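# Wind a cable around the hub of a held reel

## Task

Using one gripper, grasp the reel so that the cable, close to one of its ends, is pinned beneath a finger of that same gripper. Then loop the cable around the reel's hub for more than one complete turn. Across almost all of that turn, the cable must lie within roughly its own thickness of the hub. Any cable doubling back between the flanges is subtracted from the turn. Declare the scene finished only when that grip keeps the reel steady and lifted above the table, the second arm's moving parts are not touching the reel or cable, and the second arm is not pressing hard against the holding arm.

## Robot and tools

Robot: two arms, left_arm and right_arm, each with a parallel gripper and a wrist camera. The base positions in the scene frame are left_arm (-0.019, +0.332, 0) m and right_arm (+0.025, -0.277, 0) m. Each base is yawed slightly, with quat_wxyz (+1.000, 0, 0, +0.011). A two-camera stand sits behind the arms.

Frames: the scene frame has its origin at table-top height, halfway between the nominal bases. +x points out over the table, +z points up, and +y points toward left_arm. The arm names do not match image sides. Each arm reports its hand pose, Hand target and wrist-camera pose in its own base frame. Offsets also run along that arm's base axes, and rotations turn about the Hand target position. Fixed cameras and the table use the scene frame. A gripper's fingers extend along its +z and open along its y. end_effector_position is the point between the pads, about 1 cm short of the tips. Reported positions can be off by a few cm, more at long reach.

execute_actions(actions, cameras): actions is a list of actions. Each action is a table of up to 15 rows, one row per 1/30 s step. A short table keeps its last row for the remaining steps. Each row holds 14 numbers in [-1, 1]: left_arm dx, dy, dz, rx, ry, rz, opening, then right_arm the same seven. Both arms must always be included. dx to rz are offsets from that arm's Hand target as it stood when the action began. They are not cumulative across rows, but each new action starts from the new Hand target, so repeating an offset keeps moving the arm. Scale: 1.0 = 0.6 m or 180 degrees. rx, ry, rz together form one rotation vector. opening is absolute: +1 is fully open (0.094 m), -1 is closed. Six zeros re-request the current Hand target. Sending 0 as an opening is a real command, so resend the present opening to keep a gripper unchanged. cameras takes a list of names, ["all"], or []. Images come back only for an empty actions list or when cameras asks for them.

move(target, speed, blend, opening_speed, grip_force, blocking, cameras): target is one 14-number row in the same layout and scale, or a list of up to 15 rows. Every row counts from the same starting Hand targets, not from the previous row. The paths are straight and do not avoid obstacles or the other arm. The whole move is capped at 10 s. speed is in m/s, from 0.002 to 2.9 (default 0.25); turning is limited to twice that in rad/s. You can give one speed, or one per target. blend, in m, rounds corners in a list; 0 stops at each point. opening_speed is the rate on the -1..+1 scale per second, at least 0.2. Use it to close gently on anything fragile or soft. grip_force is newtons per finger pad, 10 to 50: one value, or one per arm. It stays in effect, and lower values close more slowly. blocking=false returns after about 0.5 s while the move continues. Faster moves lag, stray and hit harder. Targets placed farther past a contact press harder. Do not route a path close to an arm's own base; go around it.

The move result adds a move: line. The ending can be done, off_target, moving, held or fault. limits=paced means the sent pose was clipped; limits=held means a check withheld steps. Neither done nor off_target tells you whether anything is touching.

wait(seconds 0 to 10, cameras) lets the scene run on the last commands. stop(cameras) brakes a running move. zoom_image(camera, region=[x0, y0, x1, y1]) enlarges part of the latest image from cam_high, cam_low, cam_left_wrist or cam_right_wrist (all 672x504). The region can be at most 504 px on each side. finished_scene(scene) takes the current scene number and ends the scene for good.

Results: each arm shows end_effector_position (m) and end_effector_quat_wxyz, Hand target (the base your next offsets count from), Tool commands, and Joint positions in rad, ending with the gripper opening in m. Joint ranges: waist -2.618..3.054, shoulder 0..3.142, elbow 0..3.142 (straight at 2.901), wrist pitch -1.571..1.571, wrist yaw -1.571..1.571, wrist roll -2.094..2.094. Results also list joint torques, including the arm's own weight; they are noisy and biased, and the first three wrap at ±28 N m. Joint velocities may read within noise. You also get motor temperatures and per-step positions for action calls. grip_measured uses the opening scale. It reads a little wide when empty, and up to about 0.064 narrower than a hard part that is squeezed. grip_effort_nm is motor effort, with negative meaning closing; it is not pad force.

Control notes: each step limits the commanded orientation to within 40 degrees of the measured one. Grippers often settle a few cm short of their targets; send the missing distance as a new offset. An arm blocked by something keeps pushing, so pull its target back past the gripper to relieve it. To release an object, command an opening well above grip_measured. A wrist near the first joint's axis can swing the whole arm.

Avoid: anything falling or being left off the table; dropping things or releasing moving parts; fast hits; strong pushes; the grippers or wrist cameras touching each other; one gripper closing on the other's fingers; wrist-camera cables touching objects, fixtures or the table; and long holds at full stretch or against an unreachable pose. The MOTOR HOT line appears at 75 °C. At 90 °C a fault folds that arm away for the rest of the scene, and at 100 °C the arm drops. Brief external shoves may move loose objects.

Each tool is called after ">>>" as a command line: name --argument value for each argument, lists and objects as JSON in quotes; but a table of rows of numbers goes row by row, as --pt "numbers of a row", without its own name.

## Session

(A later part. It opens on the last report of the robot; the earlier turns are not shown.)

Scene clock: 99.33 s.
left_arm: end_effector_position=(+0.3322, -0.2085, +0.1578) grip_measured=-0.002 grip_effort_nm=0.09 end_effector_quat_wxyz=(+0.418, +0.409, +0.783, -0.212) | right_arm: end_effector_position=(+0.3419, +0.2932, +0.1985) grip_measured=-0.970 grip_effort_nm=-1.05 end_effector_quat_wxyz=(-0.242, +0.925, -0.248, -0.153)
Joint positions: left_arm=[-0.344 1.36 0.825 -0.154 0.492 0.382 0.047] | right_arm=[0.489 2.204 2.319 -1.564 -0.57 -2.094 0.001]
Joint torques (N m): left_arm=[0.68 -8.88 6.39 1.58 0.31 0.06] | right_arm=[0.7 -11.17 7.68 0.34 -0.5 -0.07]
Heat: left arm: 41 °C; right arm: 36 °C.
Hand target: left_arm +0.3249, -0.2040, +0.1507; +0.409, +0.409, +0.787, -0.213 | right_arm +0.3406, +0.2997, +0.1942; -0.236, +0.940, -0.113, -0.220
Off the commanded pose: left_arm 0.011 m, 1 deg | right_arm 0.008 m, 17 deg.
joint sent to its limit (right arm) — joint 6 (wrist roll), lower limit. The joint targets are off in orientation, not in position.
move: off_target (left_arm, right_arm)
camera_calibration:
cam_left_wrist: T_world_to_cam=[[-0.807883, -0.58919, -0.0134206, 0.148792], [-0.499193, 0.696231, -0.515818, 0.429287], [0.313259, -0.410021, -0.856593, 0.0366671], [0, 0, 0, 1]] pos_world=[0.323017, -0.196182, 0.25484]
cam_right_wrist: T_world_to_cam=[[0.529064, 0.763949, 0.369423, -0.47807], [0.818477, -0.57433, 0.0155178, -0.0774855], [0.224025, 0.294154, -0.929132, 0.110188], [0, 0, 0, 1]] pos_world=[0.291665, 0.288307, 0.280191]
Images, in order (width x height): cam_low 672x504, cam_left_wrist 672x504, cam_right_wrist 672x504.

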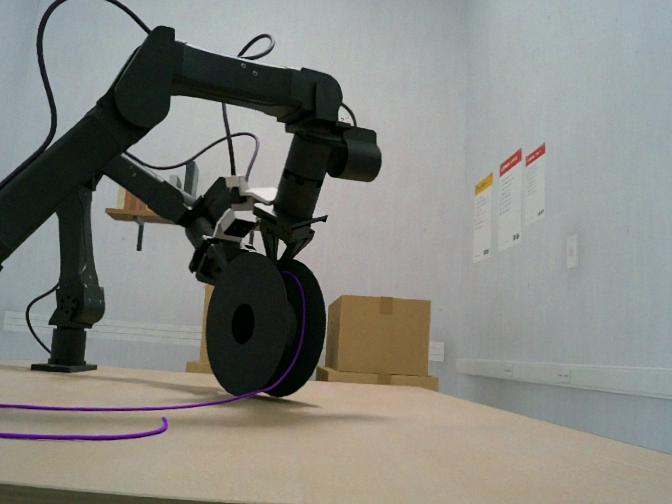

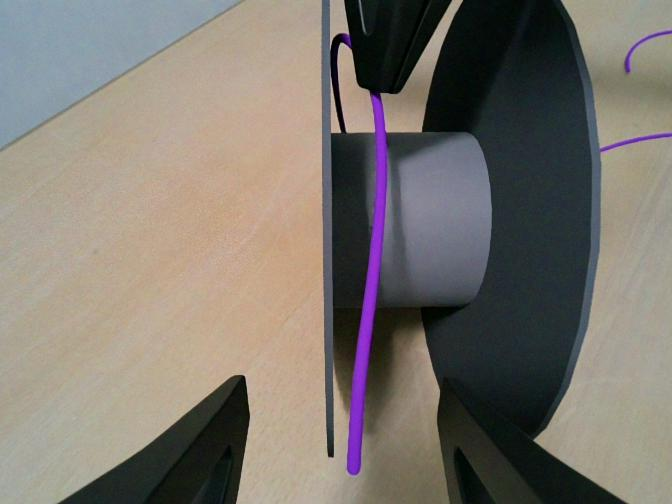

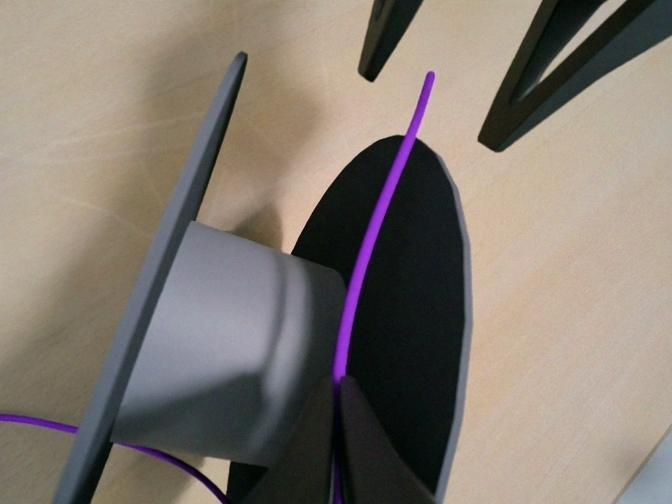

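>>> move --target '[0.0274,-0.0391,-0.0335,0,0,0,0,0.0,0.0,0,0,0,0,-1]' --speed 0.04 --cameras '["cam_low","cam_left_wrist","cam_right_wrist"]'

Scene clock: 101.27 s.
left_arm: end_effector_position=(+0.3435, -0.2262, +0.1423) grip_measured=-0.002 grip_effort_nm=0.10 end_effector_quat_wxyz=(+0.420, +0.410, +0.781, -0.213) | right_arm: end_effector_position=(+0.3419, +0.2932, +0.1985) grip_measured=-0.970 grip_effort_nm=-1.05 end_effector_quat_wxyz=(-0.242, +0.925, -0.248, -0.153)
Joint positions: left_arm=[-0.389 1.449 0.825 -0.046 0.46 0.352 0.047] | right_arm=[0.489 2.204 2.319 -1.564 -0.57 -2.094 0.001]
Joint torques (N m): left_arm=[-0.73 -6.52 7.36 1.79 0.15 -0.07] | right_arm=[0.8 -11.15 7.69 0.33 -0.49 -0.07]
Heat: left arm: 41 °C; right arm: 36 °C.
Hand target: left_arm +0.3413, -0.2274, +0.1306; +0.409, +0.409, +0.787, -0.213 | right_arm +0.3406, +0.2997, +0.1942; -0.236, +0.940, -0.113, -0.220
Off the commanded pose: left_arm 0.012 m, 1 deg | right_arm 0.008 m, 17 deg.
joint sent to its limit (right arm) — joint 6 (wrist roll), lower limit. The joint targets are off in orientation, not in position.
move: off_target (left_arm, right_arm)
camera_calibration:
cam_left_wrist: T_world_to_cam=[[-0.809673, -0.586677, -0.0154998, 0.148769], [-0.494596, 0.696334, -0.52009, 0.438295], [0.315918, -0.413437, -0.853971, 0.0105097], [0, 0, 0, 1]] pos_world=[0.333913, -0.213576, 0.239234]
cam_right_wrist: T_world_to_cam=[[0.529064, 0.763949, 0.369423, -0.47807], [0.818477, -0.57433, 0.0155178, -0.0774855], [0.224025, 0.294154, -0.929132, 0.110188], [0, 0, 0, 1]] pos_world=[0.291665, 0.288307, 0.280191]
Images, in order (width x height): cam_low 672x504, cam_left_wrist 672x504, cam_right_wrist 672x504.

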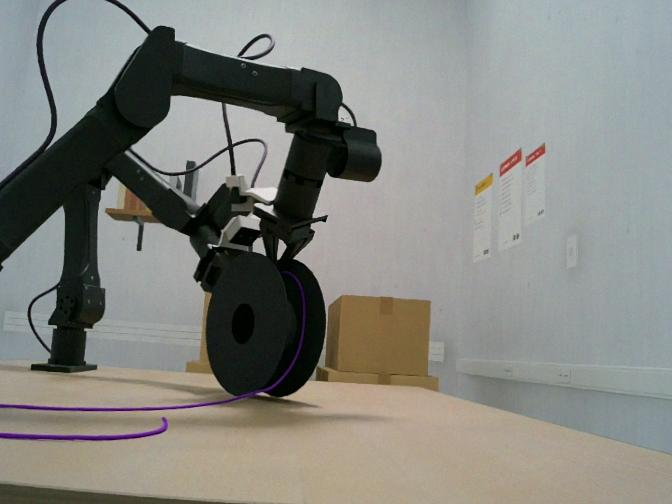

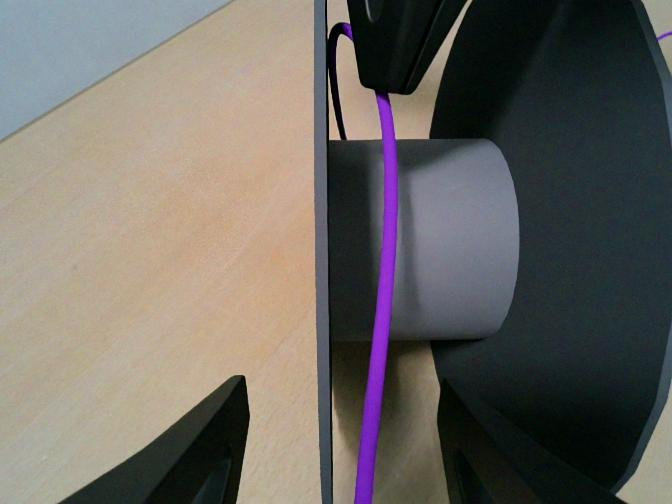

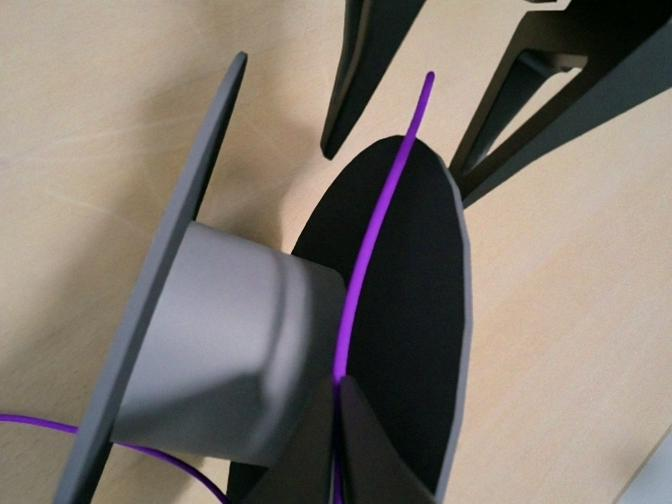

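>>> move --pt "0.0078 -0.0112 -0.0096 0 0 0 0 0.0 0.0 0 0 0 0 -1" --pt "0.0078 -0.0112 -0.0096 0 0 0 -0.6 0.0 0.0 0 0 0 0 -1" --speed 0.03 --opening_speed 0.4 --cameras '["cam_low","cam_left_wrist","cam_right_wrist"]'

Scene clock: 104.50 s.
left_arm: end_effector_position=(+0.3468, -0.2322, +0.1342) grip_measured=-0.598 grip_effort_nm=-0.14 end_effector_quat_wxyz=(+0.418, +0.409, +0.783, -0.214) | right_arm: end_effector_position=(+0.3419, +0.2932, +0.1985) grip_measured=-0.970 grip_effort_nm=-1.05 end_effector_quat_wxyz=(-0.242, +0.925, -0.248, -0.153)
Joint positions: left_arm=[-0.404 1.485 0.825 -0.011 0.448 0.34 0.019] | right_arm=[0.489 2.204 2.319 -1.564 -0.57 -2.094 0.001]
Joint torques (N m): left_arm=[-0.75 -6.75 7.97 1.82 0.14 -0.06] | right_arm=[0.75 -11.19 7.65 0.35 -0.5 -0.09]
Heat: left arm: 41 °C; right arm: 36 °C.
Hand target: left_arm +0.3459, -0.2342, +0.1249; +0.409, +0.409, +0.787, -0.213 | right_arm +0.3406, +0.2997, +0.1942; -0.236, +0.940, -0.113, -0.220
Off the commanded pose: left_arm 0.010 m, 1 deg | right_arm 0.008 m, 17 deg.
joint sent to its limit (right arm) — joint 6 (wrist roll), lower limit. The joint targets are off in orientation, not in position.
move: off_target (right_arm)
camera_calibration:
cam_left_wrist: T_world_to_cam=[[-0.809512, -0.586983, -0.0119019, 0.147135], [-0.497793, 0.696975, -0.516166, 0.440653], [0.311276, -0.411918, -0.856406, 0.00238036], [0, 0, 0, 1]] pos_world=[0.33772, -0.219778, 0.23124]
cam_right_wrist: T_world_to_cam=[[0.529064, 0.763949, 0.369423, -0.47807], [0.818477, -0.57433, 0.0155178, -0.0774855], [0.224025, 0.294154, -0.929132, 0.110188], [0, 0, 0, 1]] pos_world=[0.291665, 0.288307, 0.280191]
Images, in order (width x height): cam_low 672x504, cam_left_wrist 672x504, cam_right_wrist 672x504.

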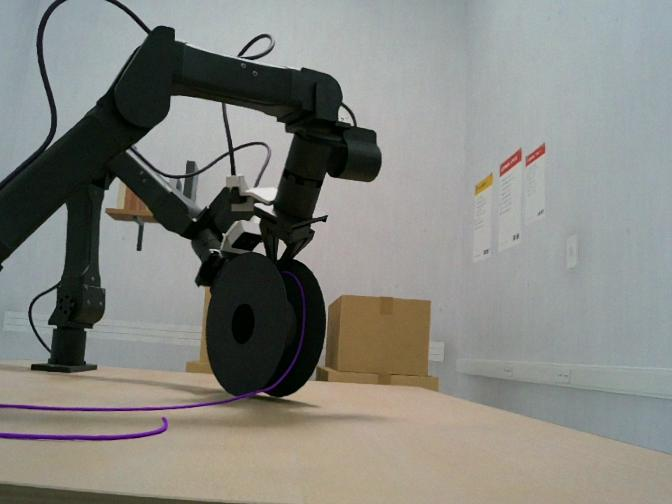

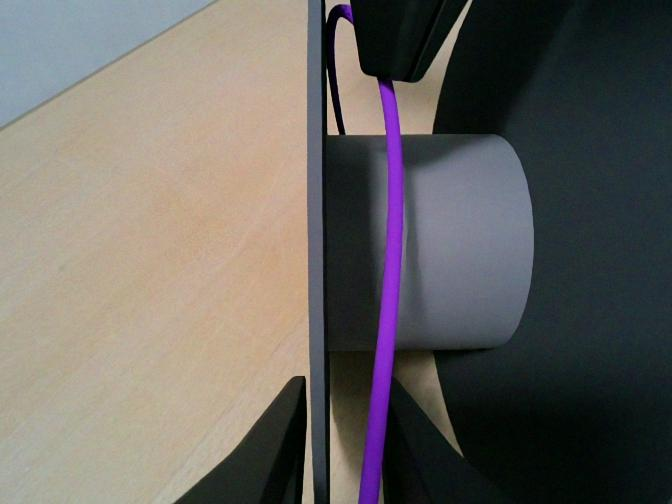

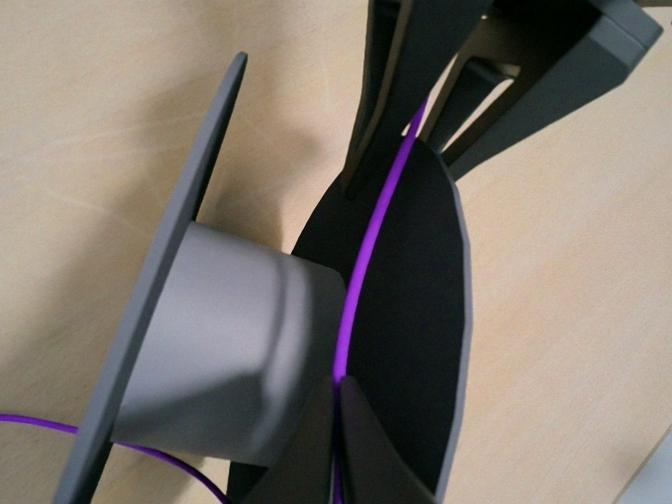

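>>> move --target '[0,0,0,0,0,0,-1,0.0,0.0,0,0,0,0,-1]' --opening_speed 0.25 --cameras '["cam_low","cam_left_wrist","cam_right_wrist"]'

>>> zoom_image --camera "cam_left_wrist" --region '[240, 320, 460, 504]'

>>> zoom_image --camera "cam_right_wrist" --region '[280, 0, 560, 280]'

Scene clock: 106.93 s.
left_arm: end_effector_position=(+0.3512, -0.2299, +0.1353) grip_measured=-0.926 grip_effort_nm=-1.05 end_effector_quat_wxyz=(+0.424, +0.406, +0.784, -0.203) | right_arm: end_effector_position=(+0.3419, +0.2932, +0.1985) grip_measured=-0.970 grip_effort_nm=-1.05 end_effector_quat_wxyz=(-0.242, +0.925, -0.248, -0.153)
Joint positions: left_arm=[-0.404 1.485 0.825 0.001 0.425 0.34 0.003] | right_arm=[0.489 2.204 2.319 -1.564 -0.57 -2.094 0.001]
Joint torques (N m): left_arm=[-0.7 -6.76 7.91 1.73 0.37 -0.07] | right_arm=[0.77 -11.14 7.61 0.33 -0.5 -0.07]
Heat: left arm: 41 °C; right arm: 36 °C.
Hand target: left_arm +0.3460, -0.2342, +0.1249; +0.409, +0.409, +0.787, -0.213 | right_arm +0.3406, +0.2997, +0.1942; -0.236, +0.940, -0.113, -0.220
Off the commanded pose: left_arm 0.012 m, 2 deg | right_arm 0.008 m, 17 deg.
joint sent to its limit (right arm) — joint 6 (wrist roll), lower limit. The joint targets are off in orientation, not in position.
move: off_target (left_arm, right_arm)
camera_calibration:
cam_left_wrist: T_world_to_cam=[[-0.798083, -0.601779, -0.0304222, 0.14713], [-0.502156, 0.69217, -0.518402, 0.44239], [0.333021, -0.398451, -0.854596, -0.00185058], [0, 0, 0, 1]] pos_world=[0.340187, -0.218407, 0.23223]
cam_right_wrist: T_world_to_cam=[[0.529064, 0.763949, 0.369423, -0.47807], [0.818477, -0.57433, 0.0155178, -0.0774855], [0.224025, 0.294154, -0.929132, 0.110188], [0, 0, 0, 1]] pos_world=[0.291665, 0.288307, 0.280191]
Images, in order (width x height): cam_low 672x504, cam_left_wrist 672x504, cam_right_wrist 672x504.

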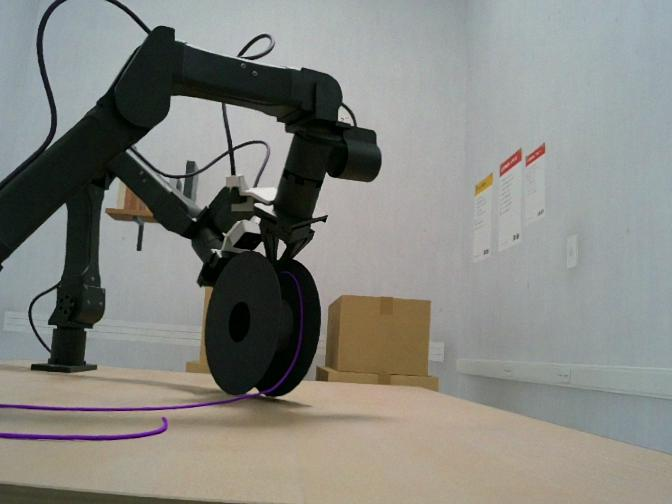

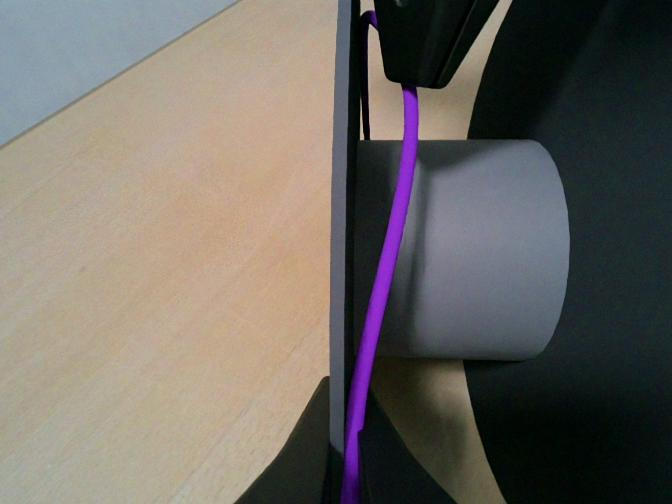

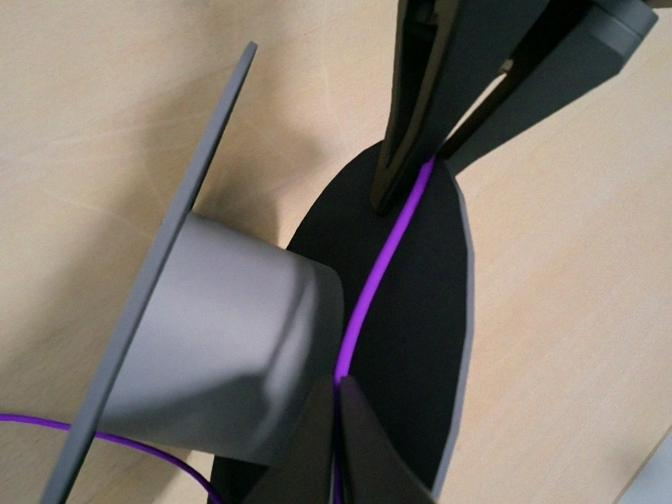

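Scaled by 2.291 from the camera's 672x504 image, which has a finer 960x720 frame.

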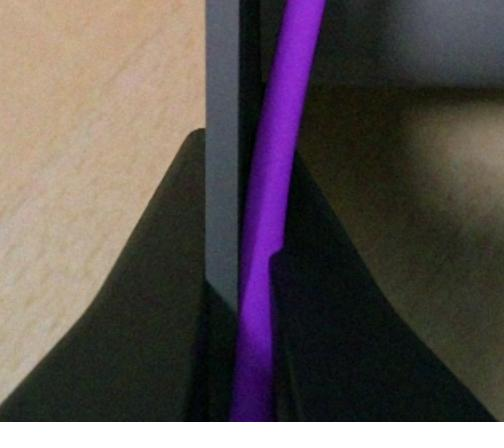

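Scaled by 1.800 from the camera's 672x504 image, which has a finer 960x720 frame.

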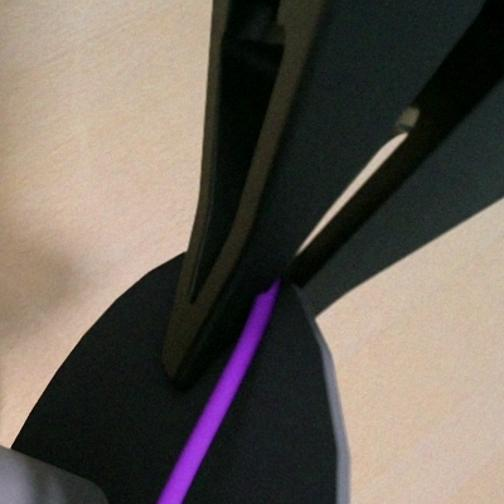

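>>> move --pt "0 0 0 0 0 0 -1 0.0 0.0 0 0 0 0 -0.75" --pt "0 0 0 0 0 0 -1 0.02 -0.09 0.2 0 0 0 -0.75" --opening_speed 0.4 --speed 0.06 --cameras '["all"]'

Scene clock: 114.50 s.
left_arm: end_effector_position=(+0.3514, -0.2296, +0.1353) grip_measured=-0.926 grip_effort_nm=-1.05 end_effector_quat_wxyz=(+0.424, +0.404, +0.784, -0.202) | right_arm: end_effector_position=(+0.3588, +0.2475, +0.2953) grip_measured=-0.752 grip_effort_nm=0.11 end_effector_quat_wxyz=(-0.354, +0.892, -0.268, -0.082)
Joint positions: left_arm=[-0.404 1.485 0.825 0.002 0.423 0.338 0.003] | right_arm=[0.341 2.039 2.387 -1.571 -0.671 -2.095 0.012]
Joint torques (N m): left_arm=[-0.69 -6.78 7.95 1.73 0.4 -0.04] | right_arm=[-0.58 -14.39 7.12 0.79 -0.64 -0.06]
Heat: left arm: 41 °C; right arm: 36 °C.
Hand target: left_arm +0.3460, -0.2342, +0.1249; +0.410, +0.409, +0.787, -0.213 | right_arm +0.3527, +0.2456, +0.3143; -0.236, +0.940, -0.113, -0.220
Off the commanded pose: left_arm 0.013 m, 2 deg | right_arm 0.020 m, 28 deg.
joint sent to its limit (right arm) — joint 4 (wrist pitch), lower limit; joint 6 (wrist roll), lower limit. The joint targets are off in orientation, not in position.
move: off_target (left_arm, right_arm)
camera_calibration:
cam_left_wrist: T_world_to_cam=[[-0.79642, -0.604012, -0.0297287, 0.146353], [-0.504458, 0.690658, -0.518184, 0.442857], [0.333522, -0.397695, -0.854753, -0.00187342], [0, 0, 0, 1]] pos_world=[0.340586, -0.218209, 0.232231]
cam_right_wrist: T_world_to_cam=[[0.532821, 0.611427, 0.585029, -0.515191], [0.737422, -0.674605, 0.0334307, -0.0704369], [0.415103, 0.4136, -0.810323, 0.0766184], [0, 0, 0, 1]] pos_world=[0.294642, 0.235795, 0.365842]

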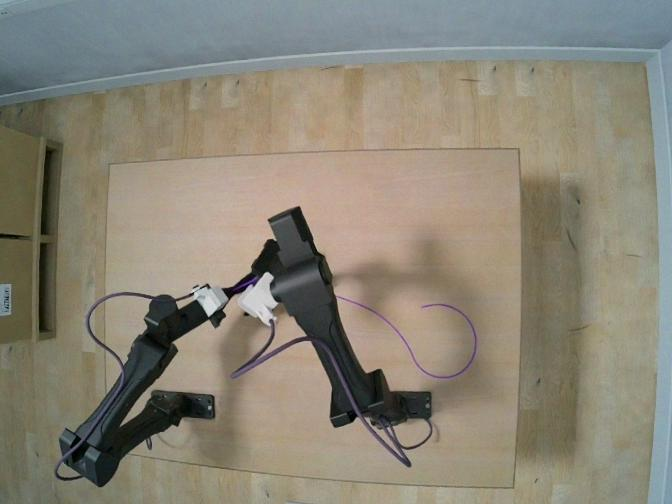

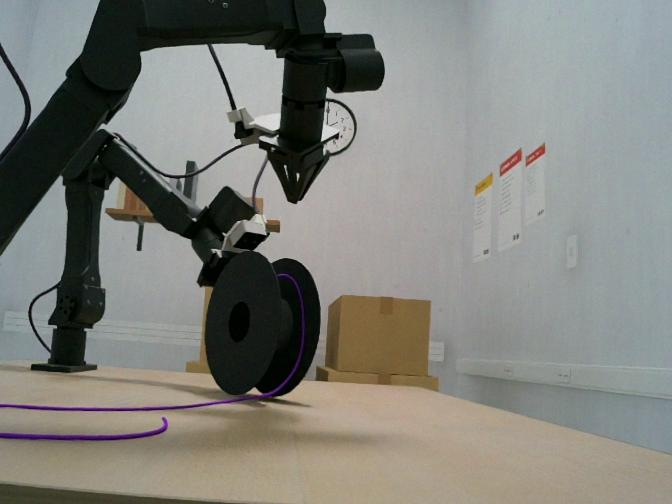

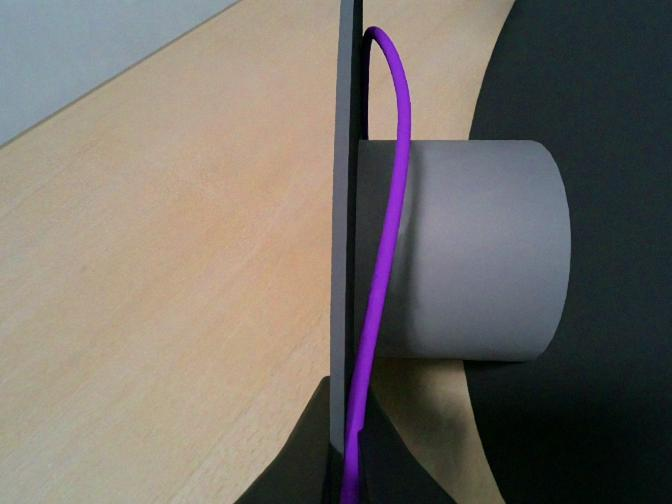

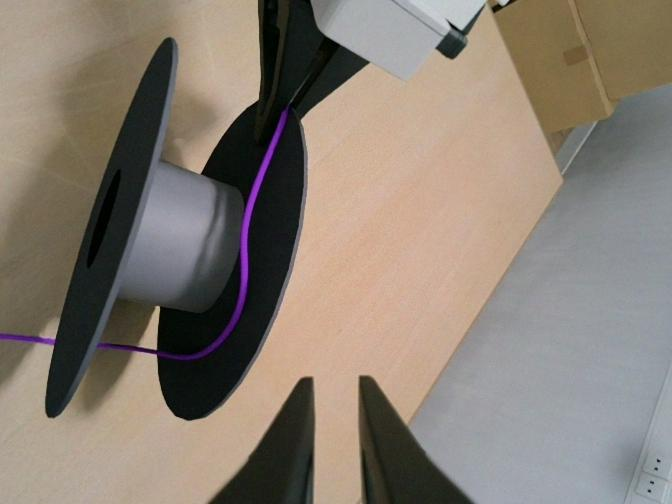

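>>> move --pt "0 0 0 0 0 0 -1 -0.171 -0.109 0.076 0 0 0 0" --pt "0 0 0 0 0 0 -1 -0.266 -0.149 -0.05 0.3475 0.1916 -0.533 0" --speed 0.25 --blend '[0.04,0]' --cameras '["cam_low"]'

>>> move --target '[0,0,0.34,0,0,0,-1,0,0,0,0,0,0,0]' --speed 0.1 --cameras '["all"]'

Scene clock: 122.83 s.
left_arm: end_effector_position=(+0.3514, -0.2296, +0.1353) grip_measured=-0.926 grip_effort_nm=-1.05 end_effector_quat_wxyz=(+0.424, +0.404, +0.784, -0.202) | right_arm: end_effector_position=(+0.1940, +0.1551, +0.2878) grip_measured=-0.002 grip_effort_nm=0.10 end_effector_quat_wxyz=(+0.670, -0.234, +0.667, +0.228)
Joint positions: left_arm=[-0.404 1.485 0.825 0.002 0.423 0.338 0.003] | right_arm=[0.683 0.269 0.431 -0.161 0.017 -0.009 0.047]
Joint torques (N m): left_arm=[-0.7 -6.76 7.94 1.72 0.39 -0.02] | right_arm=[0.7 1.25 5.93 2.35 0.02 0.11]
Heat: left arm: 41 °C; right arm: 35 °C.
Hand target: left_arm +0.3460, -0.2342, +0.1249; +0.410, +0.409, +0.787, -0.213 | right_arm +0.1931, +0.1562, +0.2843; +0.668, -0.233, +0.668, +0.232
Off the commanded pose: left_arm 0.013 m, 2 deg | right_arm 0.004 m, 1 deg.
move: off_target (left_arm)
Images, in order (width x height): cam_low 672x504.

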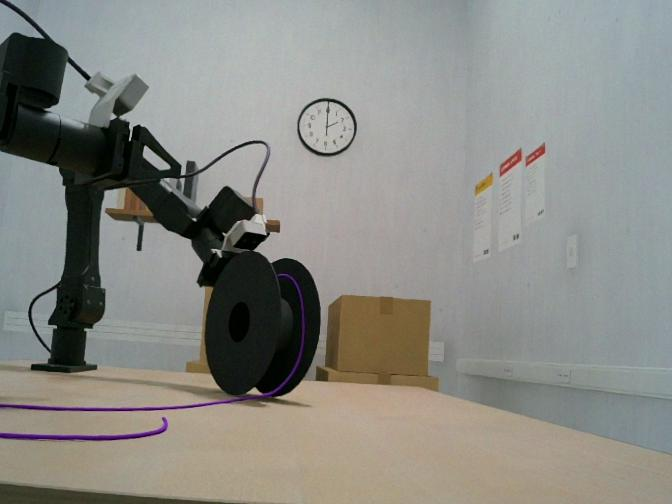

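Scene clock: 125.60 s.
left_arm: end_effector_position=(+0.3398, -0.2235, +0.3035) grip_measured=-0.926 grip_effort_nm=-1.05 end_effector_quat_wxyz=(+0.375, +0.402, +0.811, -0.203) | right_arm: end_effector_position=(+0.1941, +0.1550, +0.2878) grip_measured=-0.002 grip_effort_nm=0.11 end_effector_quat_wxyz=(+0.670, -0.234, +0.667, +0.228)
Joint positions: left_arm=[-0.404 1.473 1.581 -0.877 0.416 0.338 0.003] | right_arm=[0.683 0.269 0.431 -0.161 0.018 -0.009 0.047]
Joint torques (N m): left_arm=[-0.62 -7.88 12.62 2.03 0.52 -0.02] | right_arm=[0.76 1.26 5.89 2.33 0.04 0.11]
Heat: left arm: 42 °C; right arm: 35 °C.
Hand target: left_arm +0.3461, -0.2342, +0.3289; +0.409, +0.409, +0.787, -0.213 | right_arm +0.1931, +0.1562, +0.2843; +0.668, -0.233, +0.668, +0.232
Off the commanded pose: left_arm 0.028 m, 5 deg | right_arm 0.004 m, 1 deg.
move: off_target (left_arm)
camera_calibration:
cam_left_wrist: T_world_to_cam=[[-0.793873, -0.607697, 0.0216728, 0.128465], [-0.555877, 0.710807, -0.430993, 0.515439], [0.246508, -0.354201, -0.902095, 0.201949], [0, 0, 0, 1]] pos_world=[0.338724, -0.216779, 0.401543]
cam_right_wrist: T_world_to_cam=[[0.620877, -0.783802, 0.0129387, -0.00277384], [-0.34354, -0.286892, -0.894244, 0.405558], [0.704622, 0.55077, -0.447392, -0.00473878], [0, 0, 0, 1]] pos_world=[0.144387, 0.116787, 0.360584]

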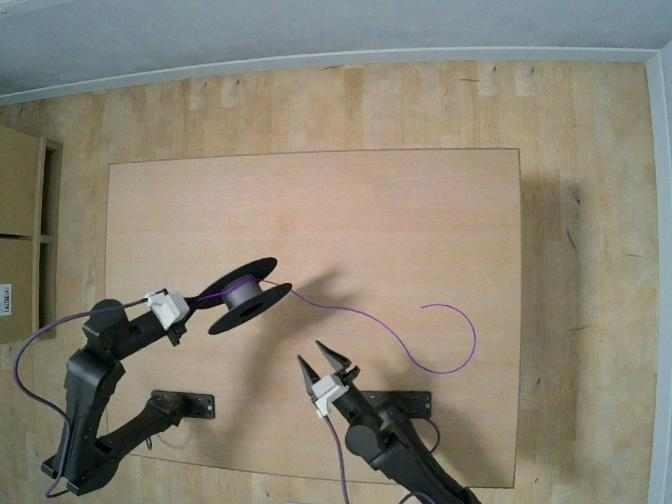

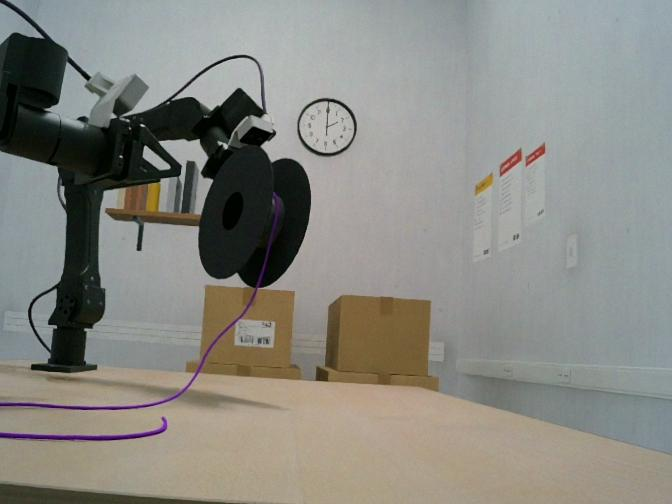

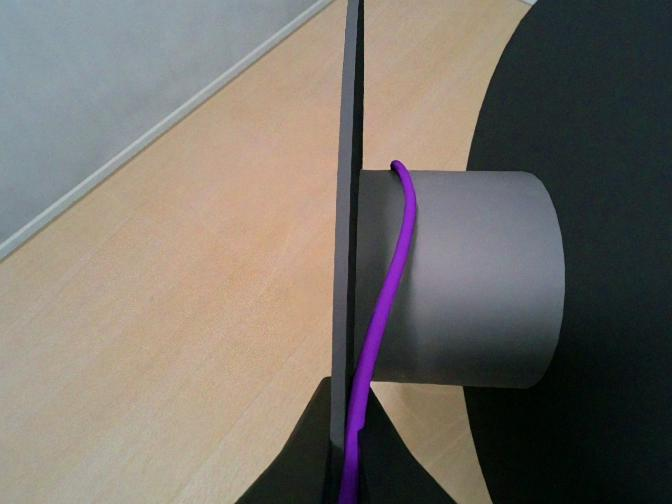

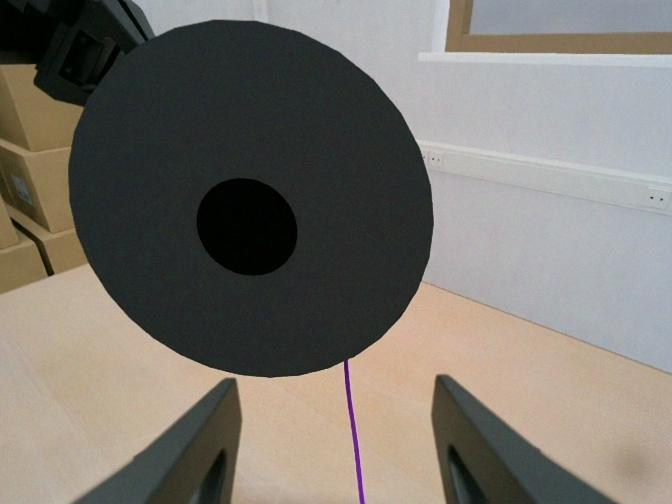

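>>> move --target '[0,0,0.125,0,0,0,-1,0,0,0.1,0,0,0,0]' --speed 0.1 --cameras '["cam_high","cam_low","cam_right_wrist"]'

Scene clock: 133.80 s.
left_arm: end_effector_position=(+0.3423, -0.2244, +0.3824) grip_measured=-0.926 grip_effort_nm=-1.06 end_effector_quat_wxyz=(+0.378, +0.402, +0.809, -0.202) | right_arm: end_effector_position=(+0.1954, +0.1560, +0.3386) grip_measured=-0.002 grip_effort_nm=0.11 end_effector_quat_wxyz=(+0.669, -0.234, +0.668, +0.227)
Joint positions: left_arm=[-0.404 1.649 2.113 -1.226 0.415 0.338 0.003] | right_arm=[0.683 0.398 0.646 -0.251 0.018 -0.009 0.047]
Joint torques (N m): left_arm=[-0.65 -8.18 11.29 2.01 0.53 -0.02] | right_arm=[0.64 2.14 8.65 2.09 0.05 0.11]
Heat: left arm: 42 °C; right arm: 35 °C.
Hand target: left_arm +0.3460, -0.2342, +0.4040; +0.410, +0.409, +0.787, -0.213 | right_arm +0.1931, +0.1562, +0.3443; +0.668, -0.233, +0.668, +0.232
Off the commanded pose: left_arm 0.024 m, 5 deg | right_arm 0.006 m, 1 deg.
move: off_target (left_arm)
camera_calibration:
cam_right_wrist: T_world_to_cam=[[0.620918, -0.783773, 0.0126536, -0.00331661], [-0.345791, -0.288357, -0.892905, 0.451971], [0.703484, 0.550046, -0.450067, 0.0177103], [0, 0, 0, 1]] pos_world=[0.145888, 0.117988, 0.41158]
Images, in order (width x height): cam_high 672x504, cam_low 672x504, cam_right_wrist 672x504.

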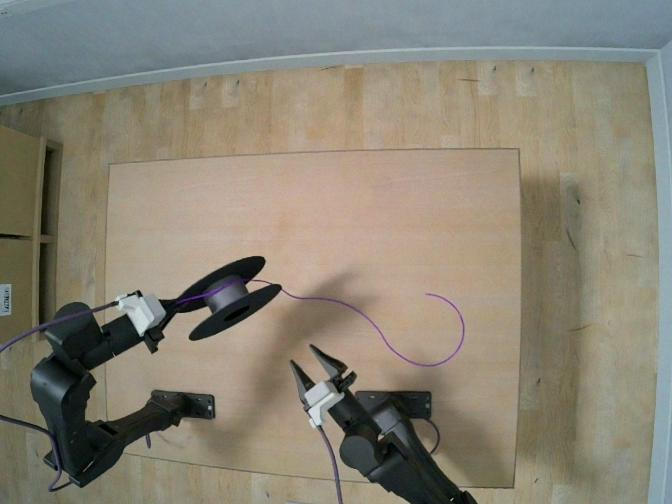

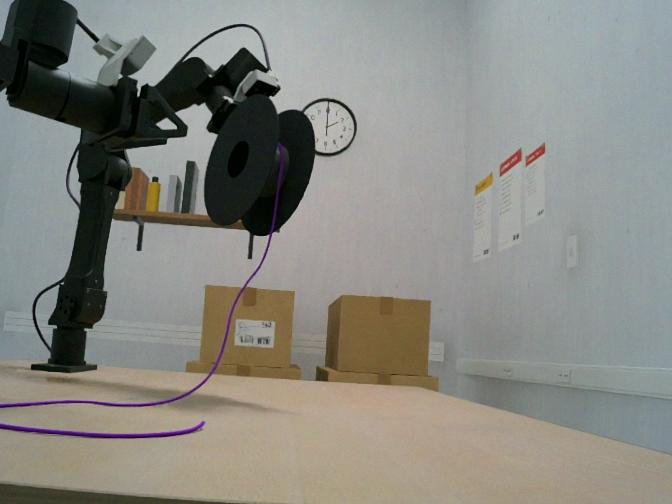

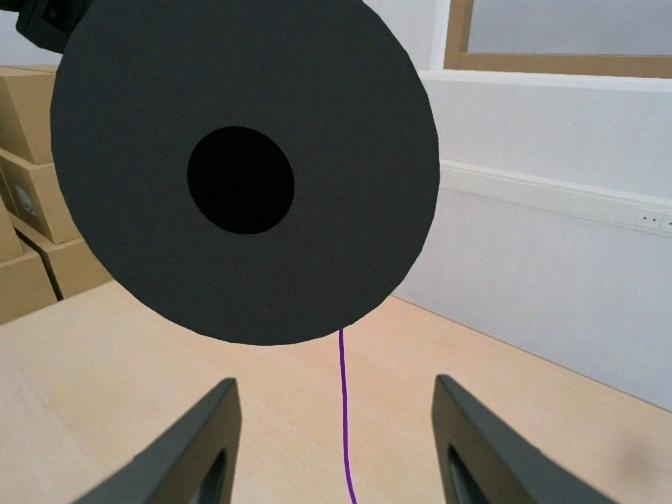

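>>> move --target '[0,0,0,0,0,0,-1,0.08,0.065,-0.407,-0.522,-0.368,-0.0227,0.2]' --speed 0.25 --cameras '["cam_high","cam_low","cam_right_wrist"]'

Scene clock: 140.37 s.
left_arm: end_effector_position=(+0.3423, -0.2244, +0.3824) grip_measured=-0.926 grip_effort_nm=-1.05 end_effector_quat_wxyz=(+0.378, +0.402, +0.809, -0.202) | right_arm: end_effector_position=(+0.2447, +0.1964, +0.1043) grip_measured=+0.198 grip_effort_nm=0.10 end_effector_quat_wxyz=(-0.455, +0.734, -0.250, +0.438)
Joint positions: left_arm=[-0.404 1.649 2.113 -1.227 0.415 0.338 0.003] | right_arm=[0.915 1.283 0.02 1.038 0.43 -1.915 0.056]
Joint torques (N m): left_arm=[-0.61 -8.28 11.3 2.02 0.52 -0.03] | right_arm=[0.72 -2.26 3.77 2.33 0.14 0.01]
Heat: left arm: 43 °C; right arm: 35 °C.
Hand target: left_arm +0.3460, -0.2342, +0.4040; +0.410, +0.409, +0.787, -0.213 | right_arm +0.2411, +0.1951, +0.0999; -0.529, +0.678, -0.202, +0.468
Off the commanded pose: left_arm 0.024 m, 5 deg | right_arm 0.006 m, 13 deg.
joint sent to its limit (right arm) — joint 3 (elbow), lower limit, where the elbow is as bent as it goes. The joint targets are off in orientation, not in position.
move: off_target (left_arm, right_arm)
camera_calibration:
cam_right_wrist: T_world_to_cam=[[-0.028659, 0.466388, 0.884116, -0.176773], [0.0485071, -0.882788, 0.46726, 0.149801], [0.998412, 0.0562771, 0.0026767, -0.167087], [0, 0, 0, 1]] pos_world=[0.154489, 0.224091, 0.0867392]
Images, in order (width x height): cam_high 672x504, cam_low 672x504, cam_right_wrist 672x504.

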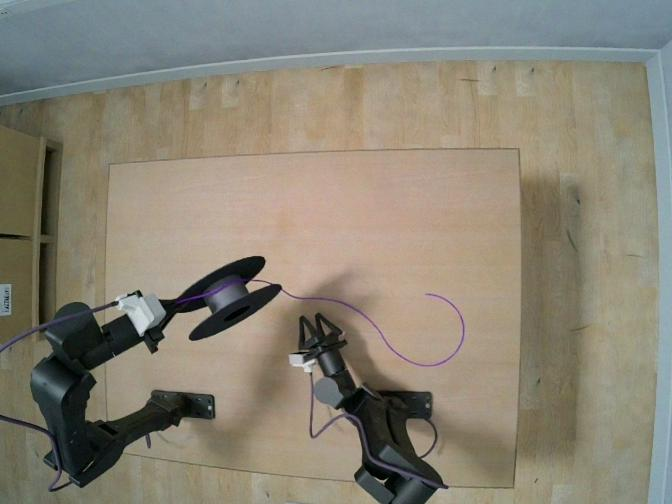

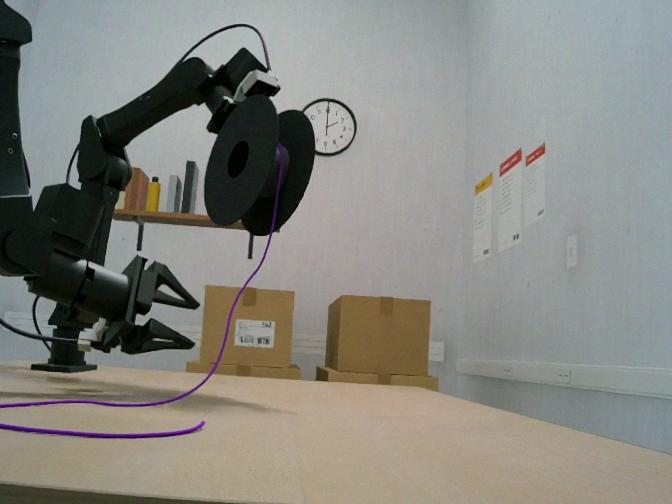

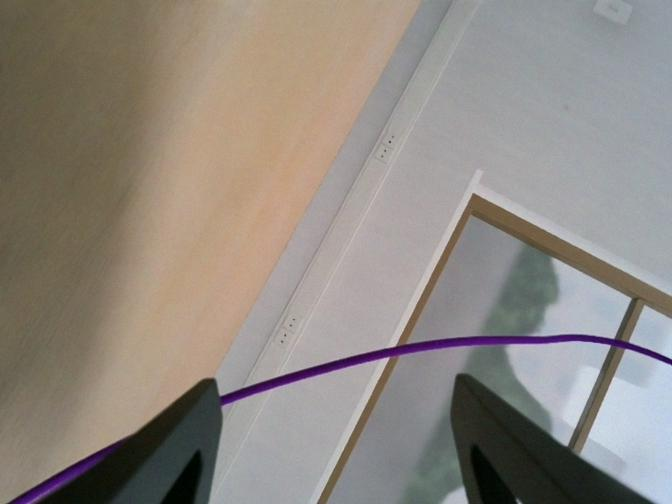

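>>> move --target '[0,0,0,0,0,0,-1,0.17,0.1065,0.008,0,0,0,0.8]' --speed 0.1 --cameras '["cam_high","cam_low","cam_right_wrist"]'

Scene clock: 143.37 s.
left_arm: end_effector_position=(+0.3423, -0.2244, +0.3824) grip_measured=-0.926 grip_effort_nm=-1.06 end_effector_quat_wxyz=(+0.378, +0.402, +0.809, -0.202) | right_arm: end_effector_position=(+0.3385, +0.2572, +0.0887) grip_measured=+0.798 grip_effort_nm=0.11 end_effector_quat_wxyz=(-0.496, +0.715, -0.209, +0.447)
Joint positions: left_arm=[-0.404 1.649 2.113 -1.227 0.415 0.338 0.003] | right_arm=[0.716 1.966 0.378 1.476 0.162 -2.002 0.084]
Joint torques (N m): left_arm=[-0.61 -8.25 11.25 2.02 0.53 -0.01] | right_arm=[-0.66 -6.61 4.04 3.27 -0.06 0]
Heat: left arm: 43 °C; right arm: 35 °C.
Hand target: left_arm +0.3460, -0.2342, +0.4040; +0.410, +0.409, +0.787, -0.213 | right_arm +0.3431, +0.2590, +0.1049; -0.530, +0.678, -0.202, +0.469
Off the commanded pose: left_arm 0.024 m, 5 deg | right_arm 0.017 m, 6 deg.
joint sent to its limit (right arm) — joint 4 (wrist pitch), upper limit. The joint targets still meet the commanded pose.
move: off_target (left_arm, right_arm)
camera_calibration:
cam_right_wrist: T_world_to_cam=[[-0.14099, 0.426499, 0.893432, -0.141109], [0.0797301, -0.894624, 0.43965, 0.201138], [0.986795, 0.133219, 0.0921279, -0.287858], [0, 0, 0, 1]] pos_world=[0.248125, 0.278474, 0.0641606]
Images, in order (width x height): cam_high 672x504, cam_low 672x504, cam_right_wrist 672x504.

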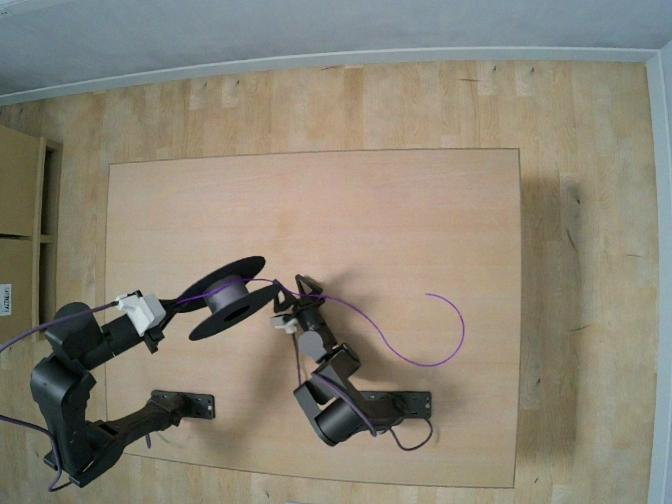

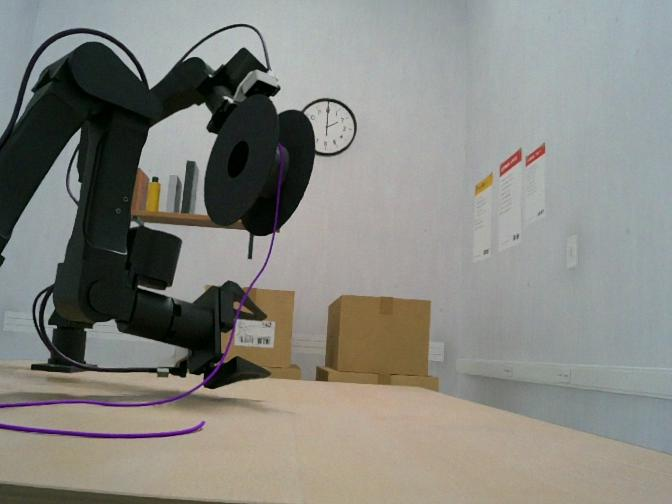

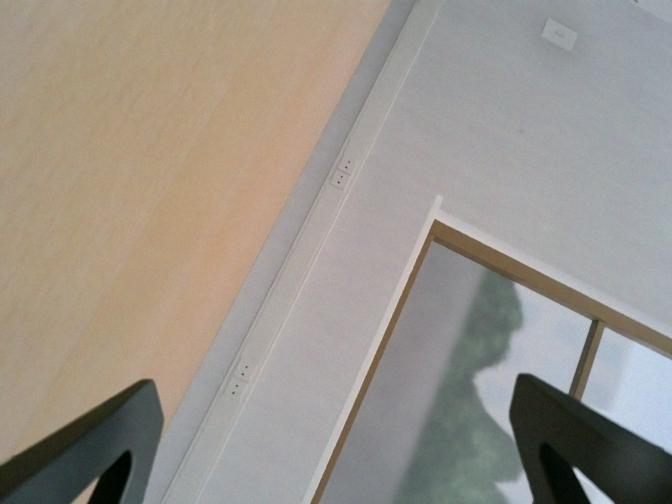

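>>> zoom_image --camera "cam_high" --region '[250, 250, 370, 370]'

>>> zoom_image --camera "cam_low" --region '[120, 220, 300, 420]'

Scaled by 4.200 from the camera's 672x504 image, which has a finer 960x720 frame.

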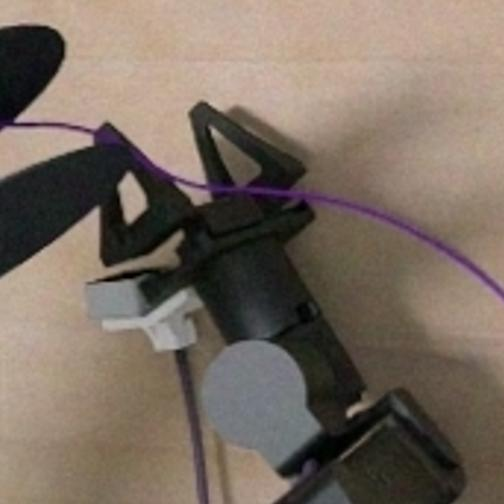

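Scaled by 2.520 from the camera's 672x504 image, which has a finer 960x720 frame.

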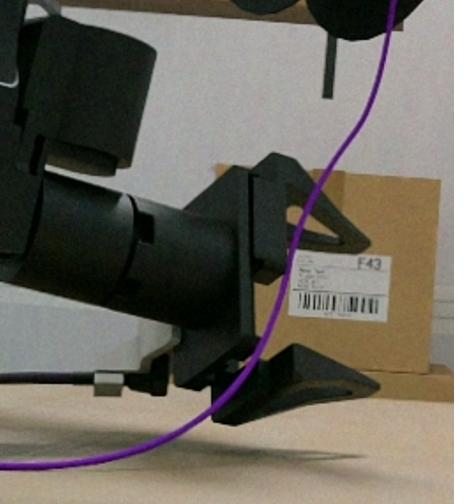

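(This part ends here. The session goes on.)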